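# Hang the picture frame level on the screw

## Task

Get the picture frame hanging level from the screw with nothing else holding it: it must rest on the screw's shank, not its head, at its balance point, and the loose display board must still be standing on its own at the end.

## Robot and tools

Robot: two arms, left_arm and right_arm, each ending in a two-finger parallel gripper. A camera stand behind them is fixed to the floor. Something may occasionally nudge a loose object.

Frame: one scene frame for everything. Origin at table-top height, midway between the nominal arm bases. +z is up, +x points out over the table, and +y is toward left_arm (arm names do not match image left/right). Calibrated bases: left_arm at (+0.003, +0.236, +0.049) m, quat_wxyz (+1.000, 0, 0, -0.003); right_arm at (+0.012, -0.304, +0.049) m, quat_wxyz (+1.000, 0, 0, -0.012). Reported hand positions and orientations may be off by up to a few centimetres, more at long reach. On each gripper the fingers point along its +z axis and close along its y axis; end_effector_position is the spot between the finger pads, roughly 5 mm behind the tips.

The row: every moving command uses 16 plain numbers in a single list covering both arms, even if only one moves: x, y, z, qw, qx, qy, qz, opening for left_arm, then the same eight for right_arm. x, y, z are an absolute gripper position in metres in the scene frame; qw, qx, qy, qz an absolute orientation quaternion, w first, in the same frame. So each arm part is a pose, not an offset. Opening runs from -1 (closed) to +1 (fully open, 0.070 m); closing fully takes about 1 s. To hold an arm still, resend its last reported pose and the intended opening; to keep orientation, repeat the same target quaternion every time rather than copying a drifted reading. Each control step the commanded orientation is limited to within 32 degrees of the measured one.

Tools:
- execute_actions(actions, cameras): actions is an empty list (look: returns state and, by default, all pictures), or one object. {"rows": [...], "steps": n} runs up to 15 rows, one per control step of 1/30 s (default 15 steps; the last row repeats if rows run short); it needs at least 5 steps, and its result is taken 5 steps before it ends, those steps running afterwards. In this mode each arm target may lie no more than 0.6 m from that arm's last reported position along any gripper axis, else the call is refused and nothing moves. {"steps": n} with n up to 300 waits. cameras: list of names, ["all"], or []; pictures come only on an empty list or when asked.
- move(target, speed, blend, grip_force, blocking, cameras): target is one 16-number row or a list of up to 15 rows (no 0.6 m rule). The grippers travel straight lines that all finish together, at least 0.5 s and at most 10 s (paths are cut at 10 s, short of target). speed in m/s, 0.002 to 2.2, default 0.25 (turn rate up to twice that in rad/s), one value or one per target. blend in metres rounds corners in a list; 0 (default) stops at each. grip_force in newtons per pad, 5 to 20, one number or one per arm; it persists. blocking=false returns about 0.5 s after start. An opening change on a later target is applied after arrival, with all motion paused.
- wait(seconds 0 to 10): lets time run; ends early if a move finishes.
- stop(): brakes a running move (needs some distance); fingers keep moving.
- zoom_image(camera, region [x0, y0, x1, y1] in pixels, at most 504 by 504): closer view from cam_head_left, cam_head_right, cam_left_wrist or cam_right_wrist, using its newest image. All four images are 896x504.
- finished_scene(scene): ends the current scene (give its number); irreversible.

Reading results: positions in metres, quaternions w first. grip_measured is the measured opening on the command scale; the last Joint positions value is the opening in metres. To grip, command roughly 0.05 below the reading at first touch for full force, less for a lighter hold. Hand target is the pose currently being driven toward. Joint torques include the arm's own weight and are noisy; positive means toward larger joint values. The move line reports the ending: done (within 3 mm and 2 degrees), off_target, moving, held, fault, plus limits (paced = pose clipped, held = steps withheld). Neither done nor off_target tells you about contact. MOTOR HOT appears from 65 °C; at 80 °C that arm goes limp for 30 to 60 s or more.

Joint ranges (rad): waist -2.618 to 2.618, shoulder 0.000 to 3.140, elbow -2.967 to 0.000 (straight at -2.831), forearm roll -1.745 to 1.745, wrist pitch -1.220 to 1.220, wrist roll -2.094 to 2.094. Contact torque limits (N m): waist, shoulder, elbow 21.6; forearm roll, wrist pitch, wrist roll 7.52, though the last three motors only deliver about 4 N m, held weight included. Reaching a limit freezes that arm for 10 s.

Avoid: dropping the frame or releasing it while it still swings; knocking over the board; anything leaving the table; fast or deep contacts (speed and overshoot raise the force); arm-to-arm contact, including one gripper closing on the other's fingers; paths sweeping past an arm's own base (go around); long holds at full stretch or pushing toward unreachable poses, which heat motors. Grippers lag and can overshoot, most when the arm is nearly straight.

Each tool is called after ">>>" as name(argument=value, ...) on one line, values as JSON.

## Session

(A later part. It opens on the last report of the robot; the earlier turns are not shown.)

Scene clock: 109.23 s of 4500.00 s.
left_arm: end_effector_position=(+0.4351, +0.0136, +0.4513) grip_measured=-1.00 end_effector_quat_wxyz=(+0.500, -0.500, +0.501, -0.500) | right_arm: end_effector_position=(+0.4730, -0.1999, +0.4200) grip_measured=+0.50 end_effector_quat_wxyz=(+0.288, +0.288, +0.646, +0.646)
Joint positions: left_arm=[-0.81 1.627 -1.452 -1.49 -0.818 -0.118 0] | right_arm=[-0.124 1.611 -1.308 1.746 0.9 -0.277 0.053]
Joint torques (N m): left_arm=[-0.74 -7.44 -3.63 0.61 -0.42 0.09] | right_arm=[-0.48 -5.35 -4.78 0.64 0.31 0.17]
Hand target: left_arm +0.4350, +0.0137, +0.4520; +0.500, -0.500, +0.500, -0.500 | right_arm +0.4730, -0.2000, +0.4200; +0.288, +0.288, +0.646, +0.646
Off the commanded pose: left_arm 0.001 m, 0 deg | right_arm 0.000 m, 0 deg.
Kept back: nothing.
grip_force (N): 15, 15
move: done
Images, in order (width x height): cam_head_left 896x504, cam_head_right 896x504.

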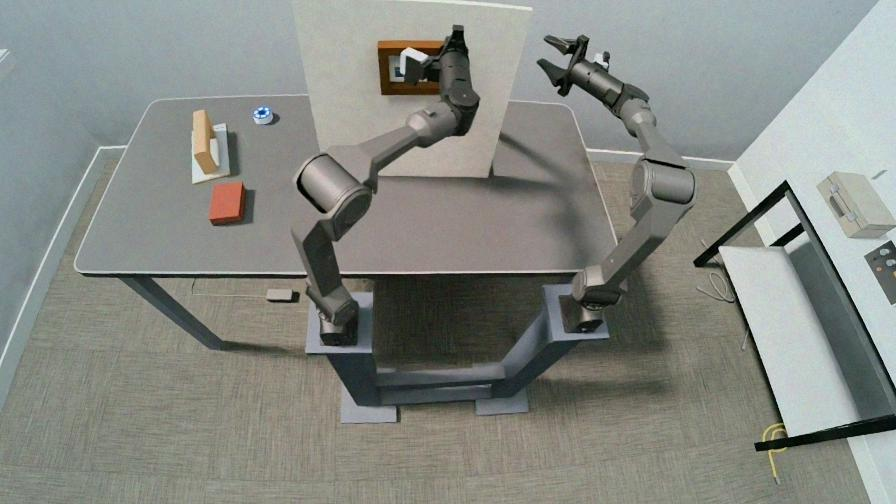

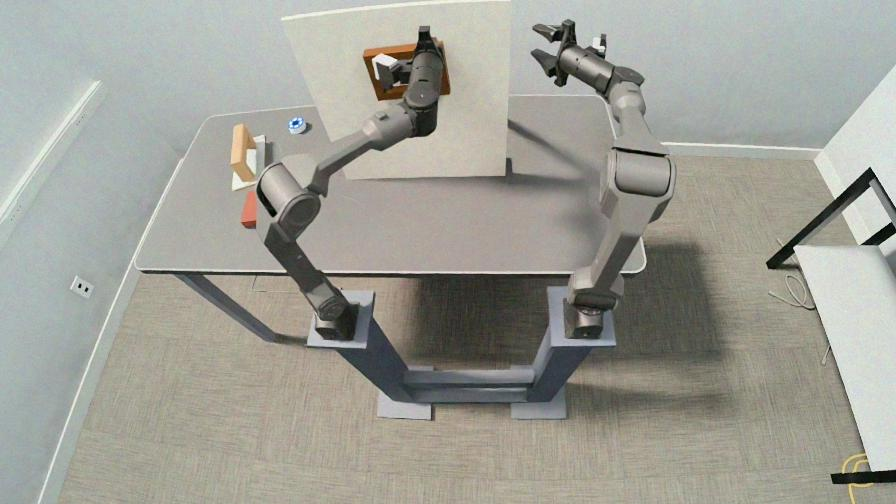

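>>> move(target=[[0.435,0.0137,0.4446,0.5,-0.5,0.5,-0.5,-1,0.473,-0.20,0.42,0.2876,0.2876,0.646,0.646,0.5]], speed=0.015, cameras=["cam_head_left","cam_head_right"])

>>> zoom_image(camera="cam_head_left", region=[370, 34, 420, 62])

>>> zoom_image(camera="cam_head_left", region=[370, 78, 420, 106])

>>> zoom_image(camera="cam_head_right", region=[355, 34, 405, 62])

Scene clock: 110.43 s of 4500.00 s.
left_arm: end_effector_position=(+0.4351, +0.0137, +0.4445) grip_measured=-1.00 end_effector_quat_wxyz=(+0.500, -0.500, +0.500, -0.500) | right_arm: end_effector_position=(+0.4730, -0.1999, +0.4200) grip_measured=+0.50 end_effector_quat_wxyz=(+0.288, +0.288, +0.646, +0.646)
Joint positions: left_arm=[-0.81 1.627 -1.425 -1.463 -0.821 -0.157 0] | right_arm=[-0.124 1.611 -1.308 1.746 0.9 -0.277 0.053]
Joint torques (N m): left_arm=[-0.61 -6.87 -2.95 0.69 -0.49 0.06] | right_arm=[-0.49 -5.34 -4.76 0.65 0.32 0.18]
Hand target: left_arm +0.4350, +0.0137, +0.4446; +0.500, -0.500, +0.500, -0.500 | right_arm +0.4730, -0.2000, +0.4200; +0.288, +0.288, +0.646, +0.646
Off the commanded pose: left_arm 0.000 m, 0 deg | right_arm 0.000 m, 0 deg.
Kept back: nothing.
grip_force (N): 15, 15
move: done
Images, in order (width x height): cam_head_left 896x504, cam_head_right 896x504.

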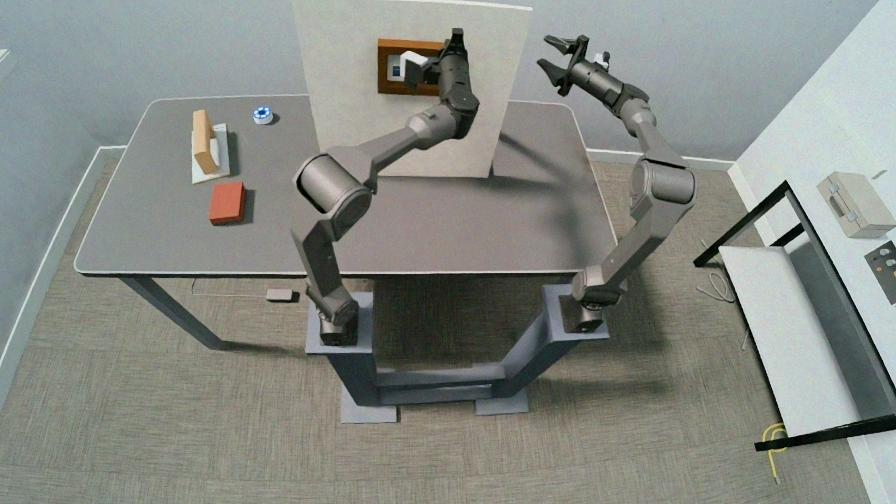

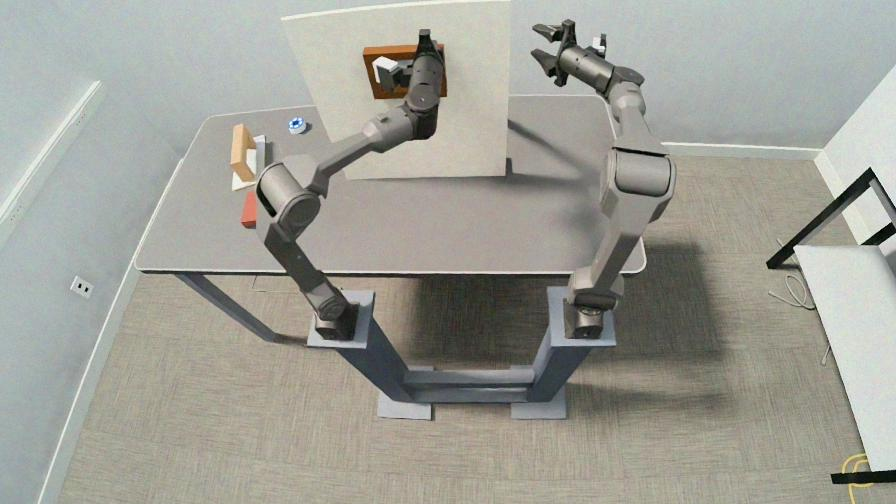

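Scaled by 10.080 from the camera's 896x504 image, which has a finer 1280x720 frame.

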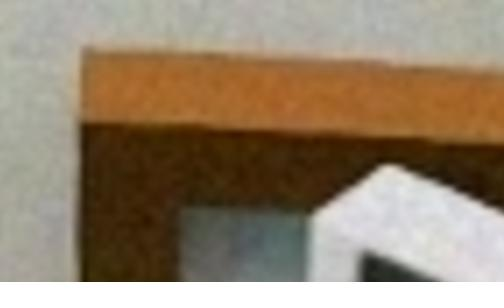

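Scaled by 10.080 from the camera's 896x504 image, which has a finer 1280x720 frame.

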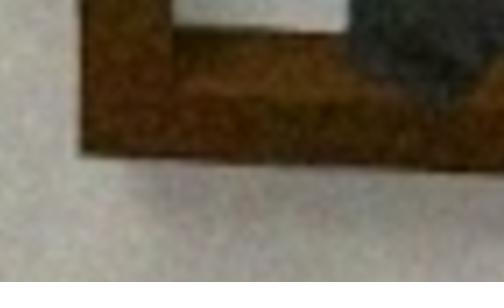

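Scaled by 10.080 from the camera's 896x504 image, which has a finer 1280x720 frame.

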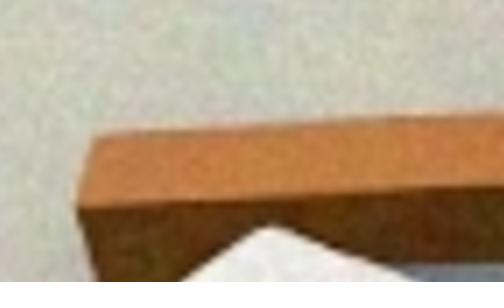

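>>> move(target=[[0.435,0.0137,0.448,0.5,-0.5,0.5,-0.5,-1,0.473,-0.20,0.42,0.2876,0.2876,0.646,0.646,0.5],[0.435,0.0137,0.468,0.5,-0.5,0.5,-0.5,-1,0.473,-0.20,0.42,0.2876,0.2876,0.646,0.646,0.5],[0.37,0.0137,0.475,0.5,-0.5,0.5,-0.5,-1,0.473,-0.20,0.42,0.2876,0.2876,0.646,0.646,0.5],[0.33,0.13,0.46,0.5,-0.5,0.5,-0.5,-1,0.473,-0.20,0.42,0.2876,0.2876,0.646,0.646,0.5],[0.24,0.26,0.36,0.5,-0.5,0.5,-0.5,-1,0.473,-0.20,0.42,0.2876,0.2876,0.646,0.646,0.5]], speed=[0.01,0.06,0.15,0.25,0.25], blend=[0,0.003,0.01,0.03,0], cameras=["all"])

>>> zoom_image(camera="cam_head_left", region=[370, 34, 420, 62])

>>> zoom_image(camera="cam_head_left", region=[420, 34, 470, 62])

>>> zoom_image(camera="cam_head_left", region=[370, 78, 420, 106])

>>> zoom_image(camera="cam_right_wrist", region=[415, 330, 475, 370])

>>> zoom_image(camera="cam_head_left", region=[290, 150, 500, 200])

>>> zoom_image(camera="cam_head_right", region=[325, 150, 385, 190])

>>> zoom_image(camera="cam_head_left", region=[320, 155, 380, 195])

>>> zoom_image(camera="cam_head_left", region=[450, 155, 510, 195])

>>> zoom_image(camera="cam_head_right", region=[465, 155, 525, 195])

Scene clock: 115.67 s of 4500.00 s.
left_arm: end_effector_position=(+0.2400, +0.2601, +0.3599) grip_measured=-1.00 end_effector_quat_wxyz=(+0.500, -0.500, +0.500, -0.500) | right_arm: end_effector_position=(+0.4730, -0.1999, +0.4200) grip_measured=+0.50 end_effector_quat_wxyz=(+0.288, +0.288, +0.646, +0.646)
Joint positions: left_arm=[1.019 0.533 -0.404 -1.597 1.014 0.049 0] | right_arm=[-0.124 1.611 -1.308 1.746 0.9 -0.277 0.053]
Joint torques (N m): left_arm=[-0.57 1.24 -3.62 -0.92 -0.04 0.09] | right_arm=[-0.45 -5.37 -4.77 0.64 0.32 0.17]
Hand target: left_arm +0.2400, +0.2600, +0.3600; +0.500, -0.500, +0.500, -0.500 | right_arm +0.4730, -0.2000, +0.4200; +0.288, +0.288, +0.646, +0.646
Off the commanded pose: left_arm 0.000 m, 0 deg | right_arm 0.000 m, 0 deg.
Kept back: nothing.
grip_force (N): 15, 15
move: done
camera_calibration:
cam_left_wrist: T_world_to_cam=[[0.0235597, -0.010924, 0.999663, -0.359063], [-0.559794, -0.828621, 0.0041381, 0.348968], [0.828297, -0.559703, -0.0256373, 0.0777249], [0, 0, 0, 1]] pos_world=[0.139431, 0.328743, 0.359491]
cam_right_wrist: T_world_to_cam=[[-0.0331529, 0.0220457, -0.999207, 0.440445], [-0.98299, 0.17998, 0.0365858, 0.479297], [0.180644, 0.983423, 0.0157038, 0.222926], [0, 0, 0, 1]] pos_world=[0.445476, -0.315204, 0.41906]

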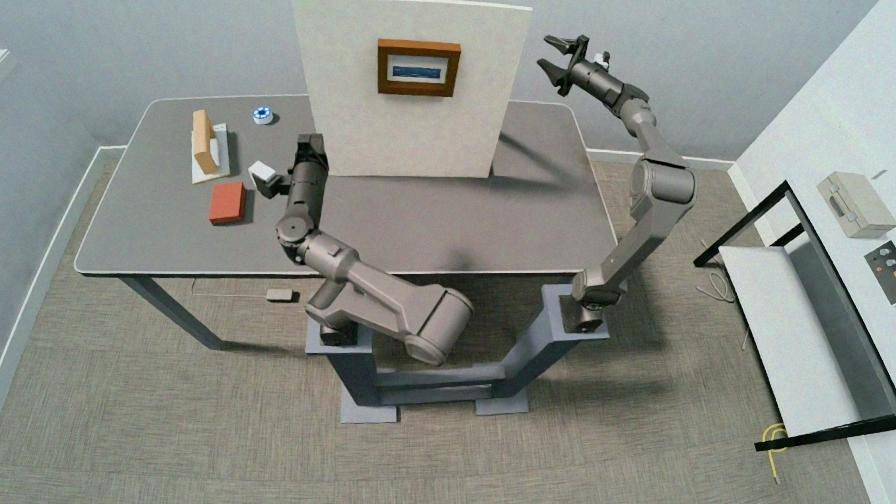

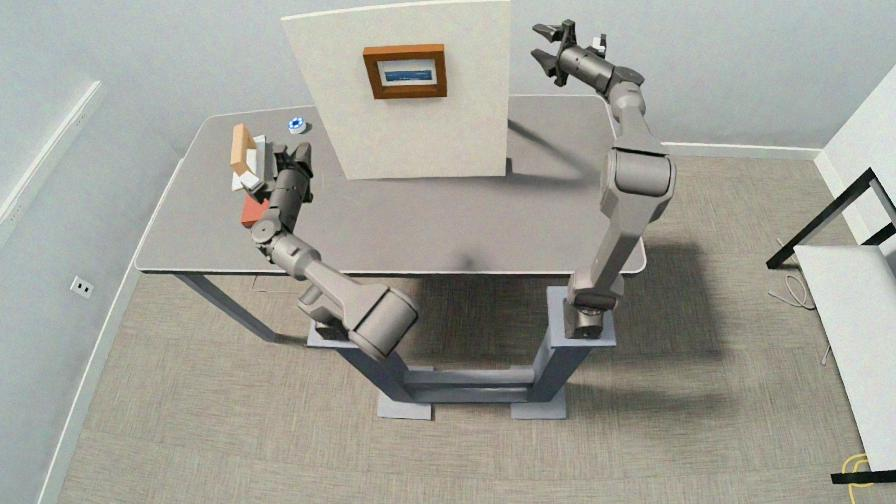

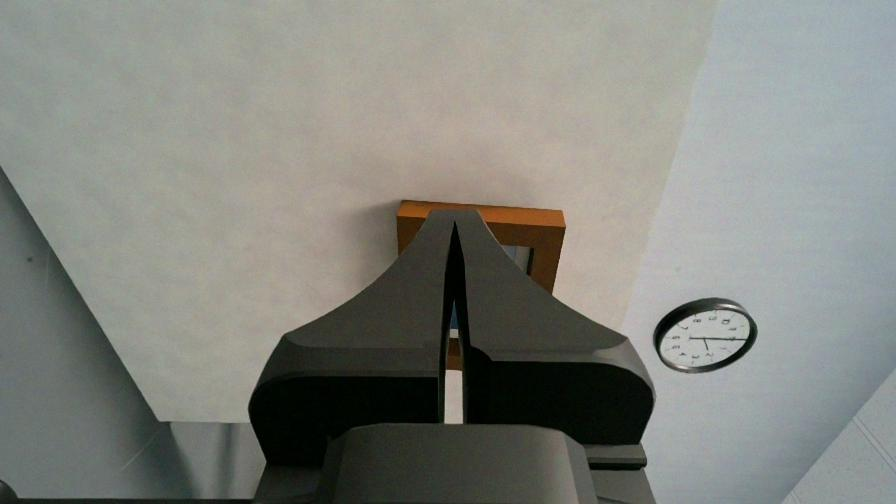

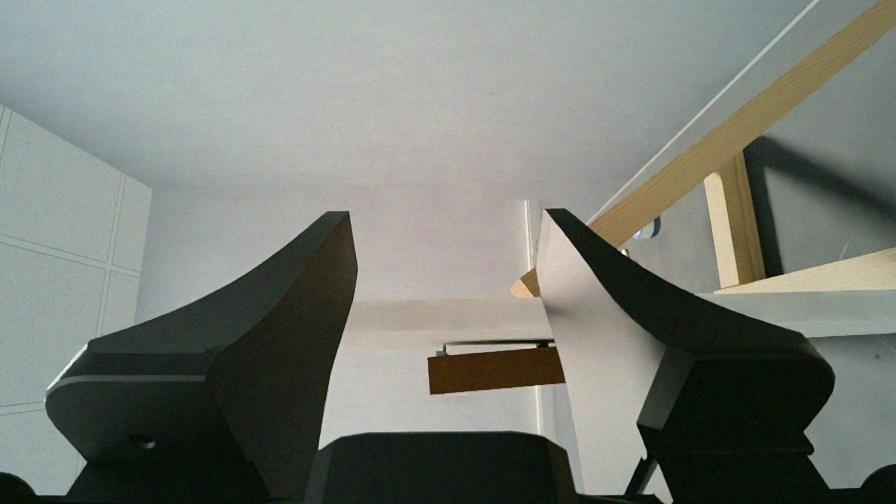

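Scaled by 10.080 from the camera's 896x504 image, which has a finer 1280x720 frame.

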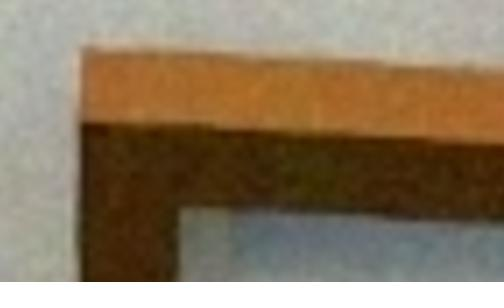

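Scaled by 10.080 from the camera's 896x504 image, which has a finer 1280x720 frame.

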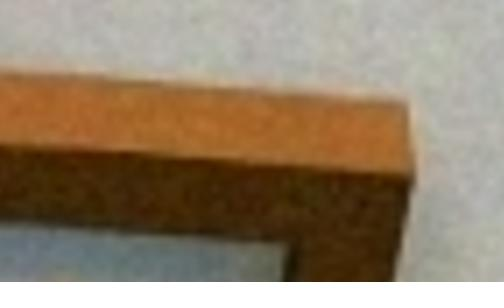

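Scaled by 10.080 from the camera's 896x504 image, which has a finer 1280x720 frame.

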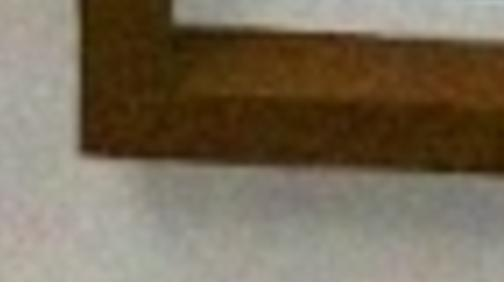

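Scaled by 8.400 from the camera's 896x504 image, which has a finer 1280x720 frame.

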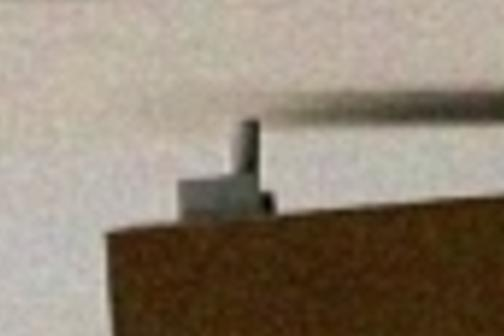

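Scaled by 2.400 from the camera's 896x504 image, which has a finer 1280x720 frame.

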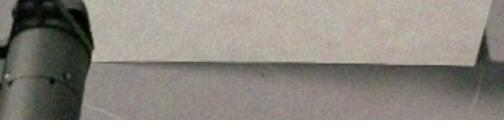

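Scaled by 8.400 from the camera's 896x504 image, which has a finer 1280x720 frame.

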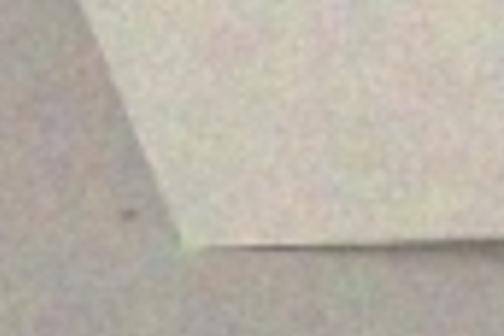

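Scaled by 8.400 from the camera's 896x504 image, which has a finer 1280x720 frame.

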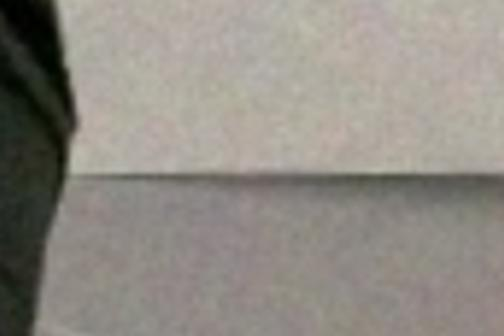

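Scaled by 8.400 from the camera's 896x504 image, which has a finer 1280x720 frame.

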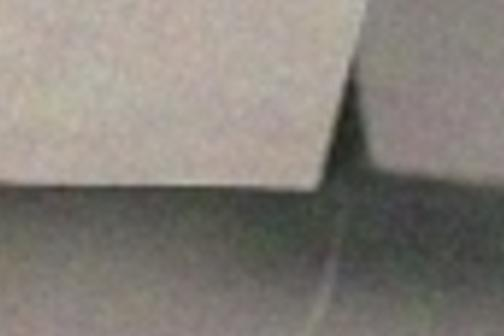

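Scaled by 8.400 from the camera's 896x504 image, which has a finer 1280x720 frame.

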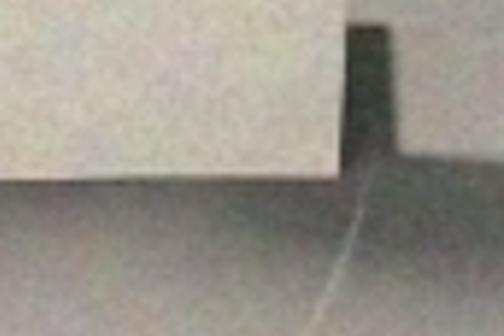

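>>> zoom_image(camera="cam_head_left", region=[490, 30, 540, 100])

>>> zoom_image(camera="cam_head_right", region=[485, 30, 535, 100])

>>> zoom_image(camera="cam_head_left", region=[290, 30, 340, 100])

>>> zoom_image(camera="cam_head_right", region=[280, 30, 330, 100])

>>> zoom_image(camera="cam_head_right", region=[355, 34, 405, 104])

>>> zoom_image(camera="cam_head_right", region=[405, 34, 455, 104])

>>> zoom_image(camera="cam_head_left", region=[370, 34, 420, 104])

>>> zoom_image(camera="cam_head_left", region=[420, 34, 470, 104])

Scaled by 7.200 from the camera's 896x504 image, which has a finer 1280x720 frame.

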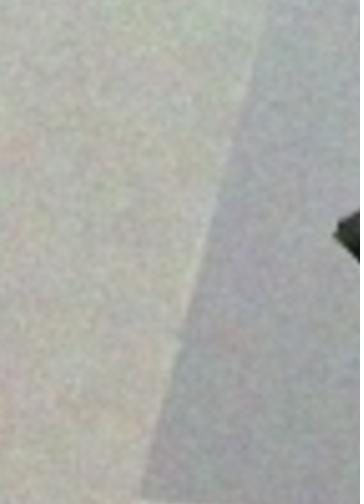

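Scaled by 7.200 from the camera's 896x504 image, which has a finer 1280x720 frame.

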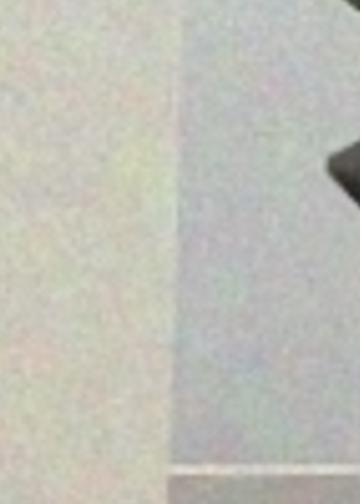

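Scaled by 7.200 from the camera's 896x504 image, which has a finer 1280x720 frame.

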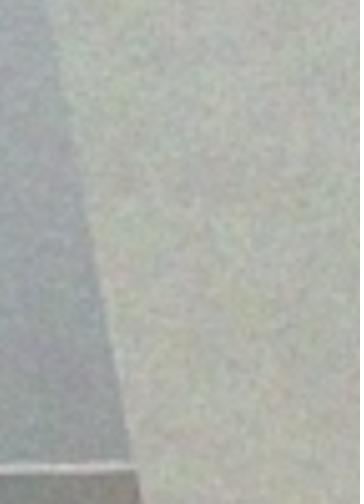

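Scaled by 7.200 from the camera's 896x504 image, which has a finer 1280x720 frame.

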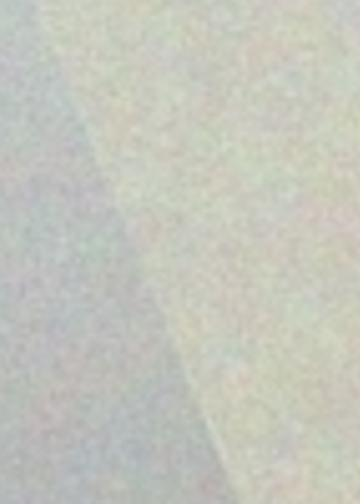

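Scaled by 7.200 from the camera's 896x504 image, which has a finer 1280x720 frame.

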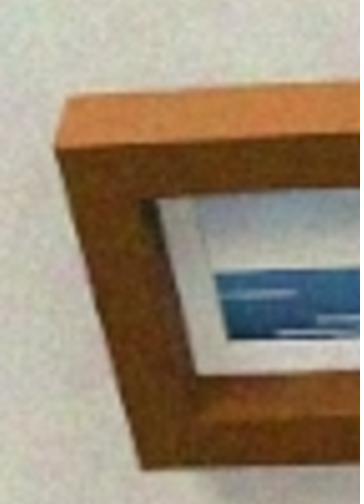

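Scaled by 7.200 from the camera's 896x504 image, which has a finer 1280x720 frame.

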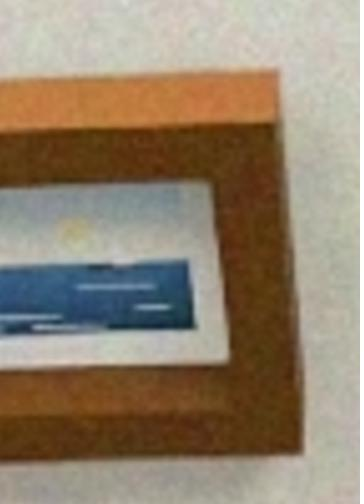

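Scaled by 7.200 from the camera's 896x504 image, which has a finer 1280x720 frame.

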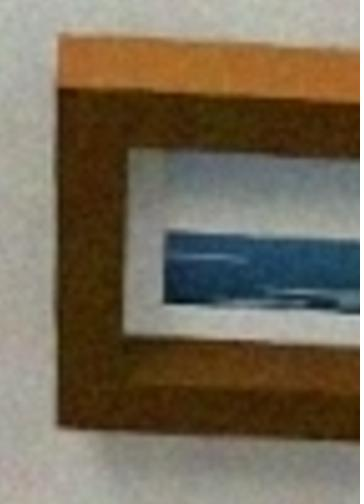

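Scaled by 7.200 from the camera's 896x504 image, which has a finer 1280x720 frame.

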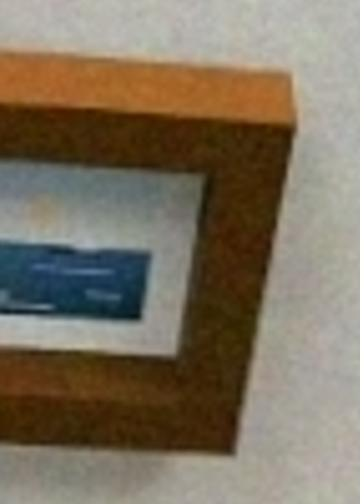

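>>> move(target=[[0.32,0.22,0.42,0.5,-0.5,0.5,-0.5,-1,0.473,-0.20,0.42,0.2876,0.2876,0.646,0.646,0.5],[0.33,0.17,0.46,0.5,-0.5,0.5,-0.5,-1,0.473,-0.20,0.42,0.2876,0.2876,0.646,0.646,0.5],[0.37,0.144,0.475,0.5,-0.5,0.5,-0.5,-1,0.473,-0.20,0.42,0.2876,0.2876,0.646,0.646,0.5],[0.435,0.144,0.468,0.5,-0.5,0.5,-0.5,-1,0.473,-0.20,0.42,0.2876,0.2876,0.646,0.646,0.5],[0.435,0.144,0.4525,0.5,-0.5,0.5,-0.5,-1,0.473,-0.20,0.42,0.2876,0.2876,0.646,0.646,0.5],[0.435,0.144,0.4479,0.5,-0.5,0.5,-0.5,-1,0.473,-0.20,0.42,0.2876,0.2876,0.646,0.646,0.5]], speed=[0.25,0.25,0.2,0.12,0.06,0.015], blend=[0.03,0.02,0.01,0,0,0], cameras=["cam_head_left","cam_head_right"])

>>> zoom_image(camera="cam_head_left", region=[420, 34, 470, 62])

>>> zoom_image(camera="cam_head_left", region=[420, 78, 470, 106])

>>> zoom_image(camera="cam_head_right", region=[405, 34, 455, 62])

Scene clock: 124.07 s of 4500.00 s.
left_arm: end_effector_position=(+0.4352, +0.1442, +0.4478) grip_measured=-1.00 end_effector_quat_wxyz=(+0.500, -0.500, +0.500, -0.500) | right_arm: end_effector_position=(+0.4730, -0.1999, +0.4200) grip_measured=+0.50 end_effector_quat_wxyz=(+0.288, +0.288, +0.646, +0.646)
Joint positions: left_arm=[-0.409 1.357 -1.15 -1.308 -0.431 -0.288 0] | right_arm=[-0.124 1.611 -1.308 1.746 0.9 -0.277 0.053]
Joint torques (N m): left_arm=[-0.78 -5.54 -2.79 0.33 -0.51 0.1] | right_arm=[-0.44 -5.33 -4.77 0.64 0.32 0.16]
Hand target: left_arm +0.4350, +0.1440, +0.4479; +0.500, -0.500, +0.500, -0.500 | right_arm +0.4730, -0.2000, +0.4200; +0.288, +0.288, +0.646, +0.646
Off the commanded pose: left_arm 0.000 m, 0 deg | right_arm 0.000 m, 0 deg.
Kept back: nothing.
grip_force (N): 15, 15
move: done
Images, in order (width x height): cam_head_left 896x504, cam_head_right 896x504.

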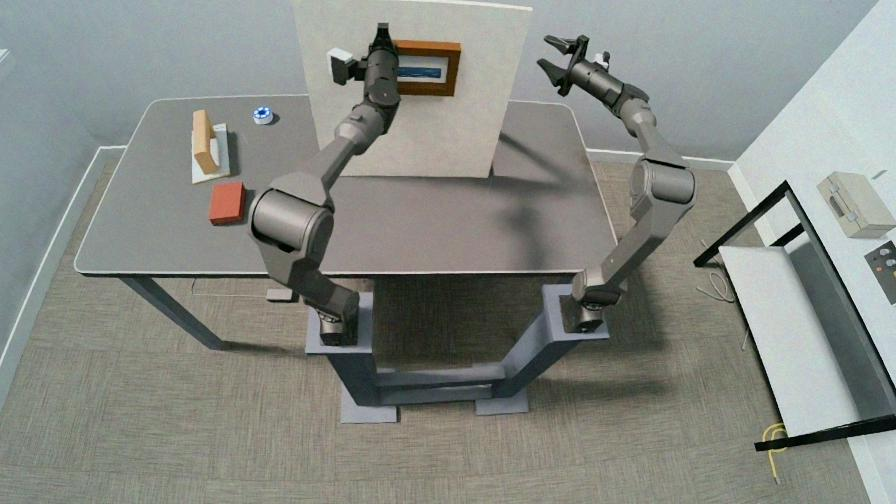

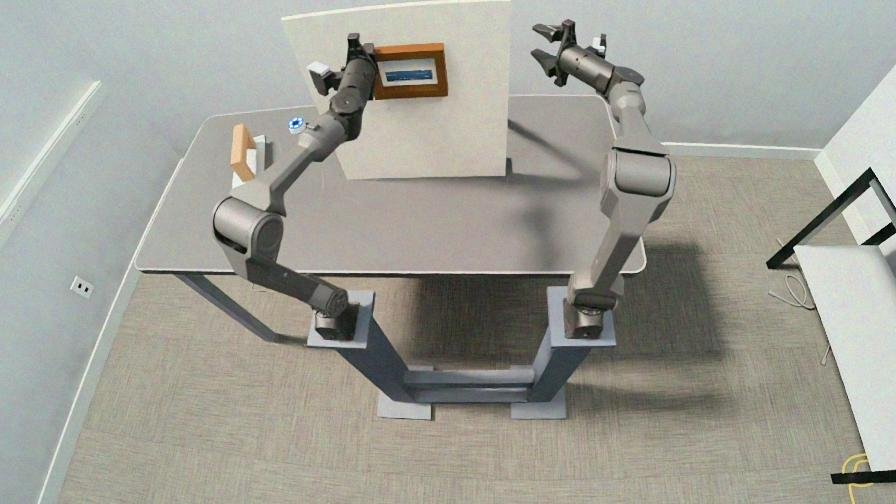

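Scaled by 10.080 from the camera's 896x504 image, which has a finer 1280x720 frame.

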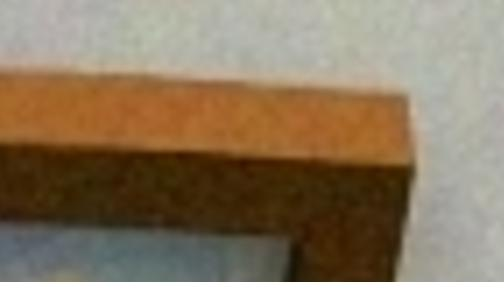

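Scaled by 10.080 from the camera's 896x504 image, which has a finer 1280x720 frame.

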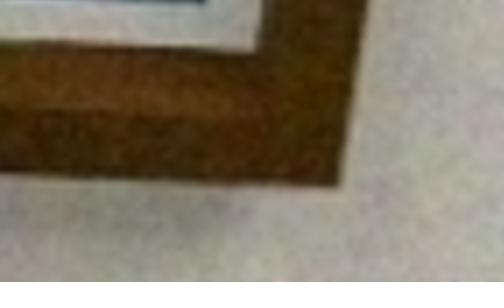

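Scaled by 10.080 from the camera's 896x504 image, which has a finer 1280x720 frame.

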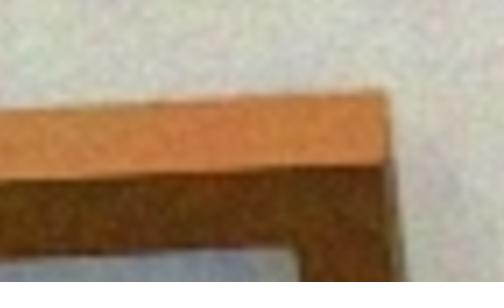

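>>> move(target=[[0.435,0.144,0.4475,0.5,-0.5,0.5,-0.5,-1,0.473,-0.20,0.42,0.2876,0.2876,0.646,0.646,0.5],[0.435,0.144,0.4502,0.5,-0.5,0.5,-0.5,-1,0.473,-0.20,0.42,0.2876,0.2876,0.646,0.646,0.5],[0.435,0.144,0.468,0.5,-0.5,0.5,-0.5,-1,0.473,-0.20,0.42,0.2876,0.2876,0.646,0.646,0.5],[0.37,0.144,0.475,0.5,-0.5,0.5,-0.5,-1,0.473,-0.20,0.42,0.2876,0.2876,0.646,0.646,0.5],[0.33,0.17,0.46,0.5,-0.5,0.5,-0.5,-1,0.473,-0.20,0.42,0.2876,0.2876,0.646,0.646,0.5],[0.30,0.23,0.40,0.5,-0.5,0.5,-0.5,-1,0.473,-0.20,0.42,0.2876,0.2876,0.646,0.646,0.5]], speed=[0.015,0.01,0.06,0.15,0.25,0.25], blend=[0,0,0.003,0.01,0.03,0], cameras=["all"])

>>> zoom_image(camera="cam_head_left", region=[370, 34, 420, 62])

>>> zoom_image(camera="cam_head_left", region=[420, 34, 470, 62])

>>> zoom_image(camera="cam_head_left", region=[370, 78, 420, 106])

>>> zoom_image(camera="cam_head_right", region=[355, 34, 405, 104])

>>> zoom_image(camera="cam_head_right", region=[405, 34, 455, 104])

>>> zoom_image(camera="cam_right_wrist", region=[415, 330, 475, 370])

Scene clock: 128.70 s of 4500.00 s.
left_arm: end_effector_position=(+0.2999, +0.2297, +0.4003) grip_measured=-1.00 end_effector_quat_wxyz=(+0.499, -0.504, +0.502, -0.495) | right_arm: end_effector_position=(+0.4730, -0.1999, +0.4200) grip_measured=+0.50 end_effector_quat_wxyz=(+0.288, +0.288, +0.646, +0.646)
Joint positions: left_arm=[-0.105 0.767 -0.623 -1.214 -0.126 -0.358 0] | right_arm=[-0.124 1.611 -1.308 1.746 0.9 -0.277 0.053]
Joint torques (N m): left_arm=[-0.16 -1.84 -2.68 0.05 -0.7 -0.04] | right_arm=[-0.44 -5.35 -4.74 0.65 0.32 0.18]
Hand target: left_arm +0.2999, +0.2298, +0.4002; +0.499, -0.504, +0.501, -0.495 | right_arm +0.4730, -0.2000, +0.4200; +0.288, +0.288, +0.646, +0.646
Off the commanded pose: left_arm 0.000 m, 1 deg | right_arm 0.000 m, 0 deg.
Kept back: nothing.
grip_force (N): 15, 15
move: done; blend cut to 0.025 m at target 5
camera_calibration:
cam_left_wrist: T_world_to_cam=[[0.036056, -0.0129675, 0.999266, -0.404305], [-0.554058, -0.832428, 0.00918934, 0.354301], [0.831697, -0.553982, -0.0371987, 0.0143652], [0, 0, 0, 1]] pos_world=[0.198933, 0.297645, 0.401286]
cam_right_wrist: T_world_to_cam=[[-0.0331529, 0.0220457, -0.999207, 0.440445], [-0.98299, 0.17998, 0.0365858, 0.479297], [0.180644, 0.983423, 0.0157038, 0.222926], [0, 0, 0, 1]] pos_world=[0.445476, -0.315204, 0.41906]

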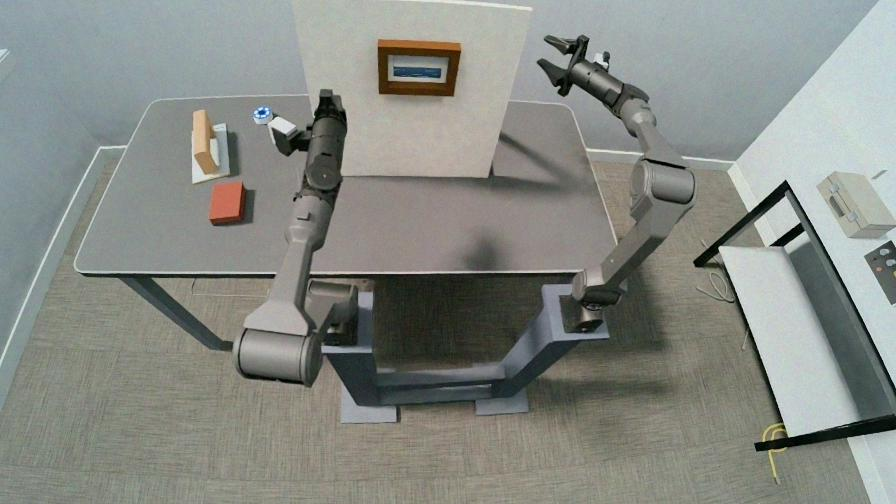

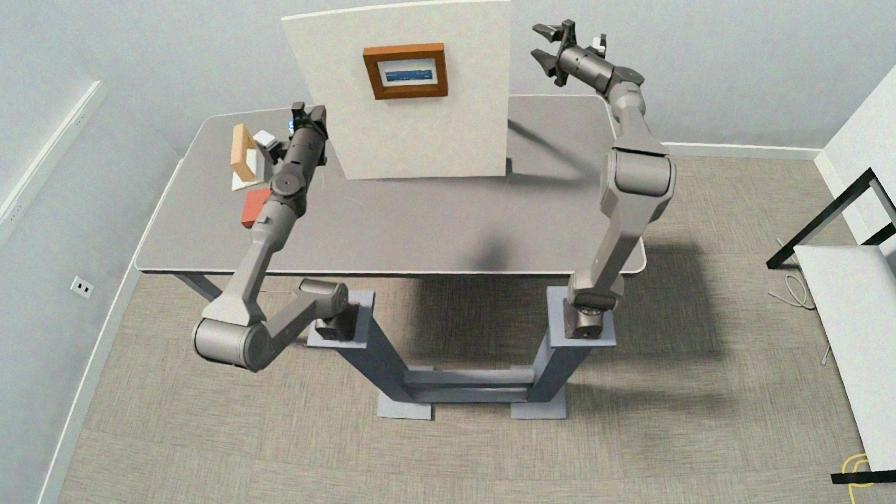

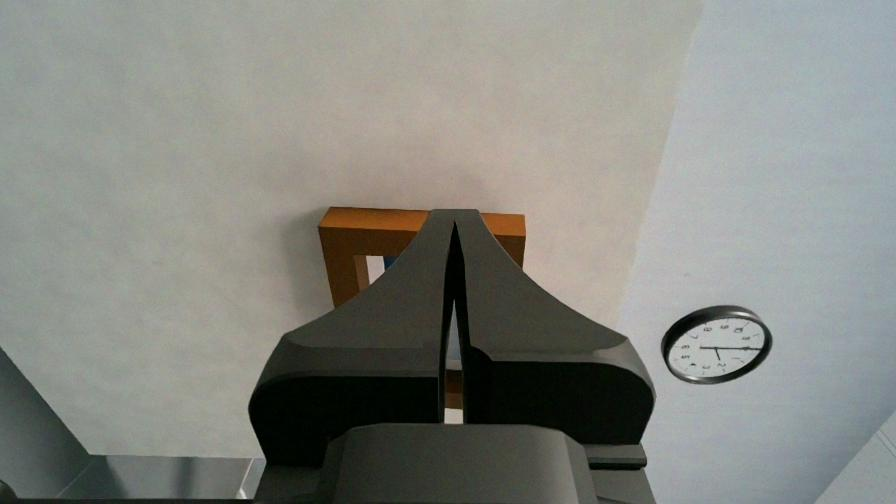

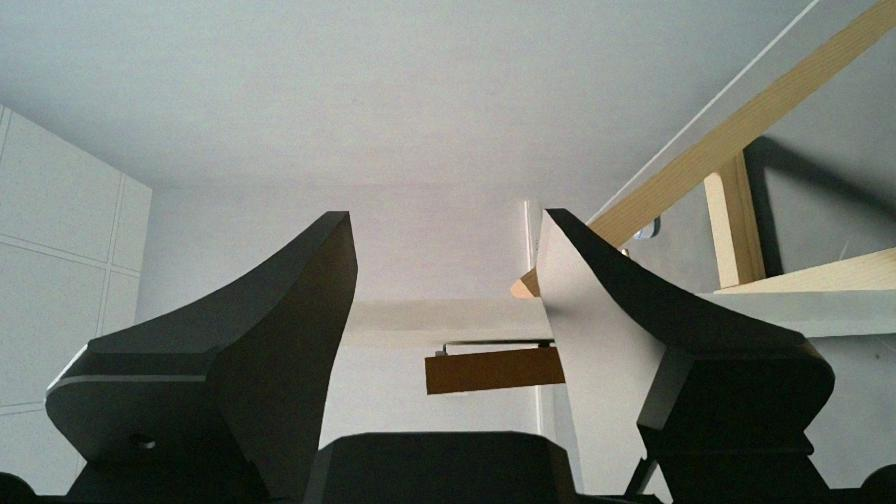

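Scaled by 10.080 from the camera's 896x504 image, which has a finer 1280x720 frame.

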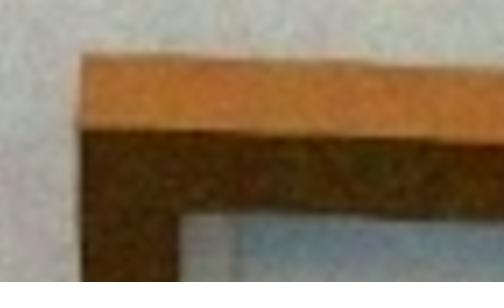

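Scaled by 10.080 from the camera's 896x504 image, which has a finer 1280x720 frame.

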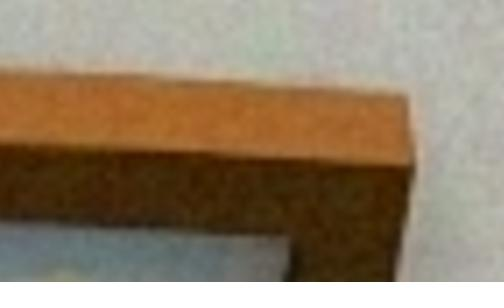

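Scaled by 10.080 from the camera's 896x504 image, which has a finer 1280x720 frame.

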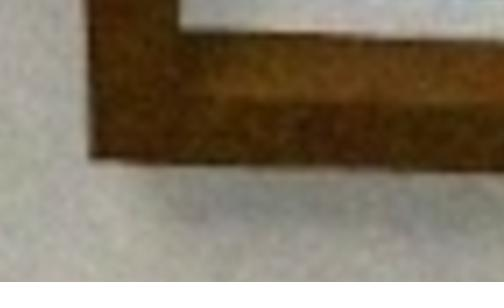

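Scaled by 7.200 from the camera's 896x504 image, which has a finer 1280x720 frame.

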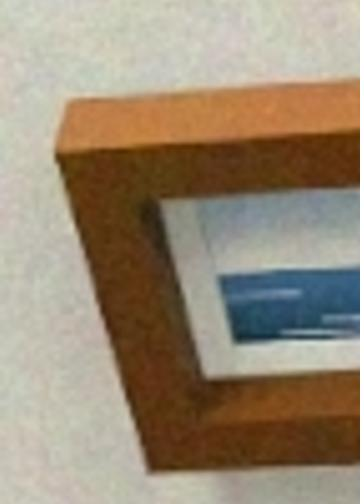

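Scaled by 7.200 from the camera's 896x504 image, which has a finer 1280x720 frame.

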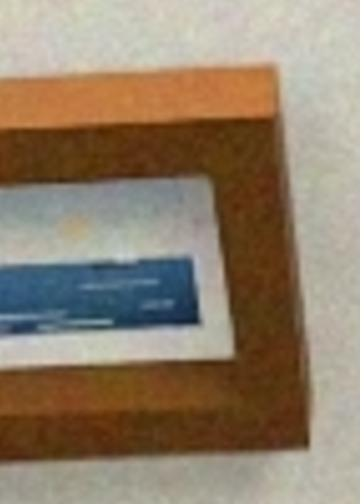

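Scaled by 8.400 from the camera's 896x504 image, which has a finer 1280x720 frame.

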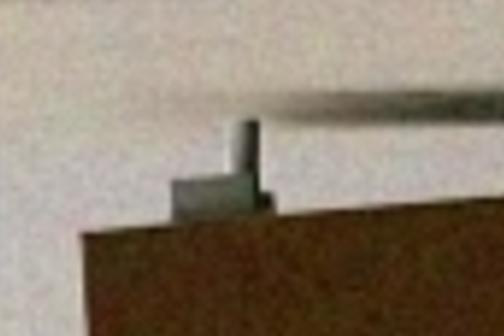

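>>> move(target=[[0.33,0.17,0.46,0.5,-0.5,0.5,-0.5,-1,0.473,-0.20,0.42,0.2876,0.2876,0.646,0.646,0.5],[0.37,0.144,0.475,0.5,-0.5,0.5,-0.5,-1,0.473,-0.20,0.42,0.2876,0.2876,0.646,0.646,0.5],[0.435,0.144,0.468,0.5,-0.5,0.5,-0.5,-1,0.473,-0.20,0.42,0.2876,0.2876,0.646,0.646,0.5],[0.435,0.144,0.4512,0.5,-0.5,0.5,-0.5,-1,0.473,-0.20,0.42,0.2876,0.2876,0.646,0.646,0.5],[0.435,0.144,0.4469,0.5,-0.5,0.5,-0.5,-1,0.473,-0.20,0.42,0.2876,0.2876,0.646,0.646,0.5]], speed=[0.25,0.2,0.12,0.06,0.015], blend=[0.02,0.01,0,0,0], cameras=["cam_head_left","cam_head_right"])

>>> zoom_image(camera="cam_head_left", region=[420, 34, 470, 62])

>>> zoom_image(camera="cam_head_left", region=[420, 78, 470, 106])

>>> zoom_image(camera="cam_head_right", region=[405, 34, 455, 104])

Scene clock: 131.73 s of 4500.00 s.
left_arm: end_effector_position=(+0.4351, +0.1439, +0.4468) grip_measured=-1.00 end_effector_quat_wxyz=(+0.500, -0.500, +0.500, -0.500) | right_arm: end_effector_position=(+0.4730, -0.1999, +0.4200) grip_measured=+0.50 end_effector_quat_wxyz=(+0.288, +0.288, +0.646, +0.646)
Joint positions: left_arm=[-0.409 1.357 -1.147 -1.3 -0.431 -0.297 0] | right_arm=[-0.124 1.611 -1.308 1.746 0.9 -0.277 0.053]
Joint torques (N m): left_arm=[-0.54 -5.58 -3 0.3 -0.54 0.09] | right_arm=[-0.47 -5.31 -4.74 0.65 0.31 0.17]
Hand target: left_arm +0.4350, +0.1440, +0.4469; +0.500, -0.500, +0.500, -0.500 | right_arm +0.4730, -0.2000, +0.4200; +0.288, +0.288, +0.646, +0.646
Off the commanded pose: left_arm 0.000 m, 0 deg | right_arm 0.000 m, 0 deg.
Kept back: nothing.
grip_force (N): 15, 15
move: done
Images, in order (width x height): cam_head_left 896x504, cam_head_right 896x504.

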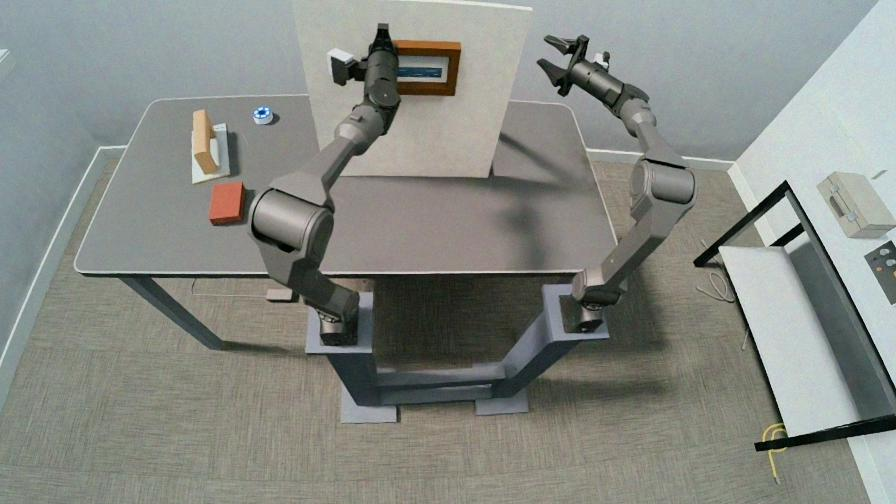

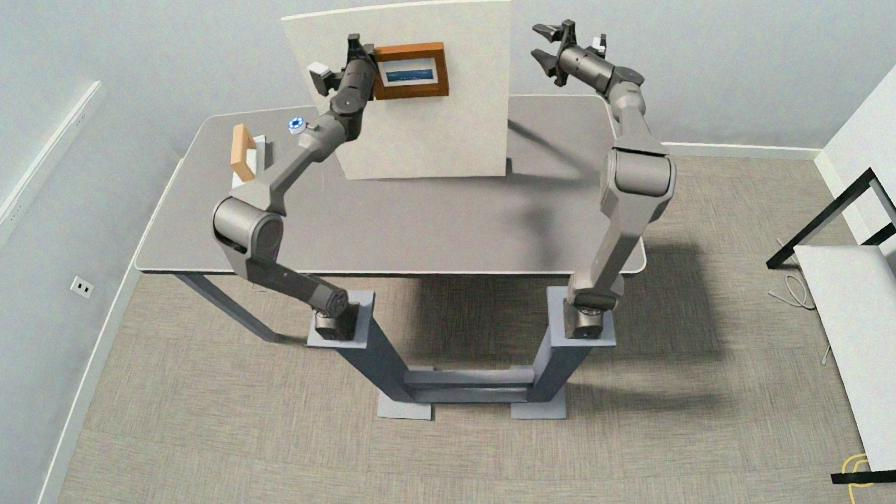

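Scaled by 10.080 from the camera's 896x504 image, which has a finer 1280x720 frame.

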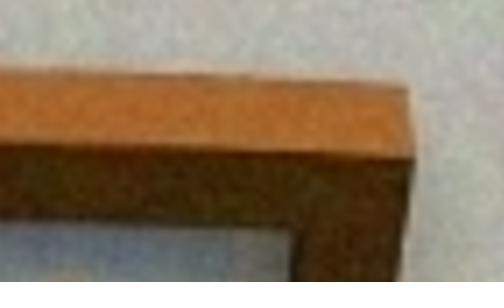

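Scaled by 10.080 from the camera's 896x504 image, which has a finer 1280x720 frame.

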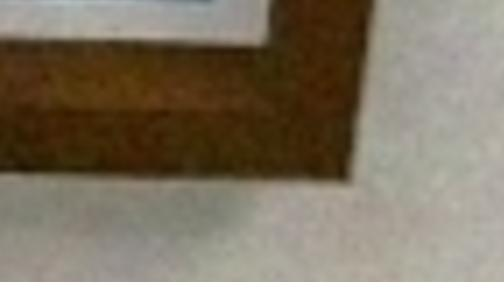

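Scaled by 7.200 from the camera's 896x504 image, which has a finer 1280x720 frame.

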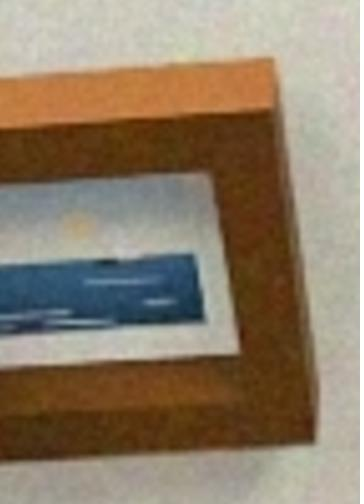

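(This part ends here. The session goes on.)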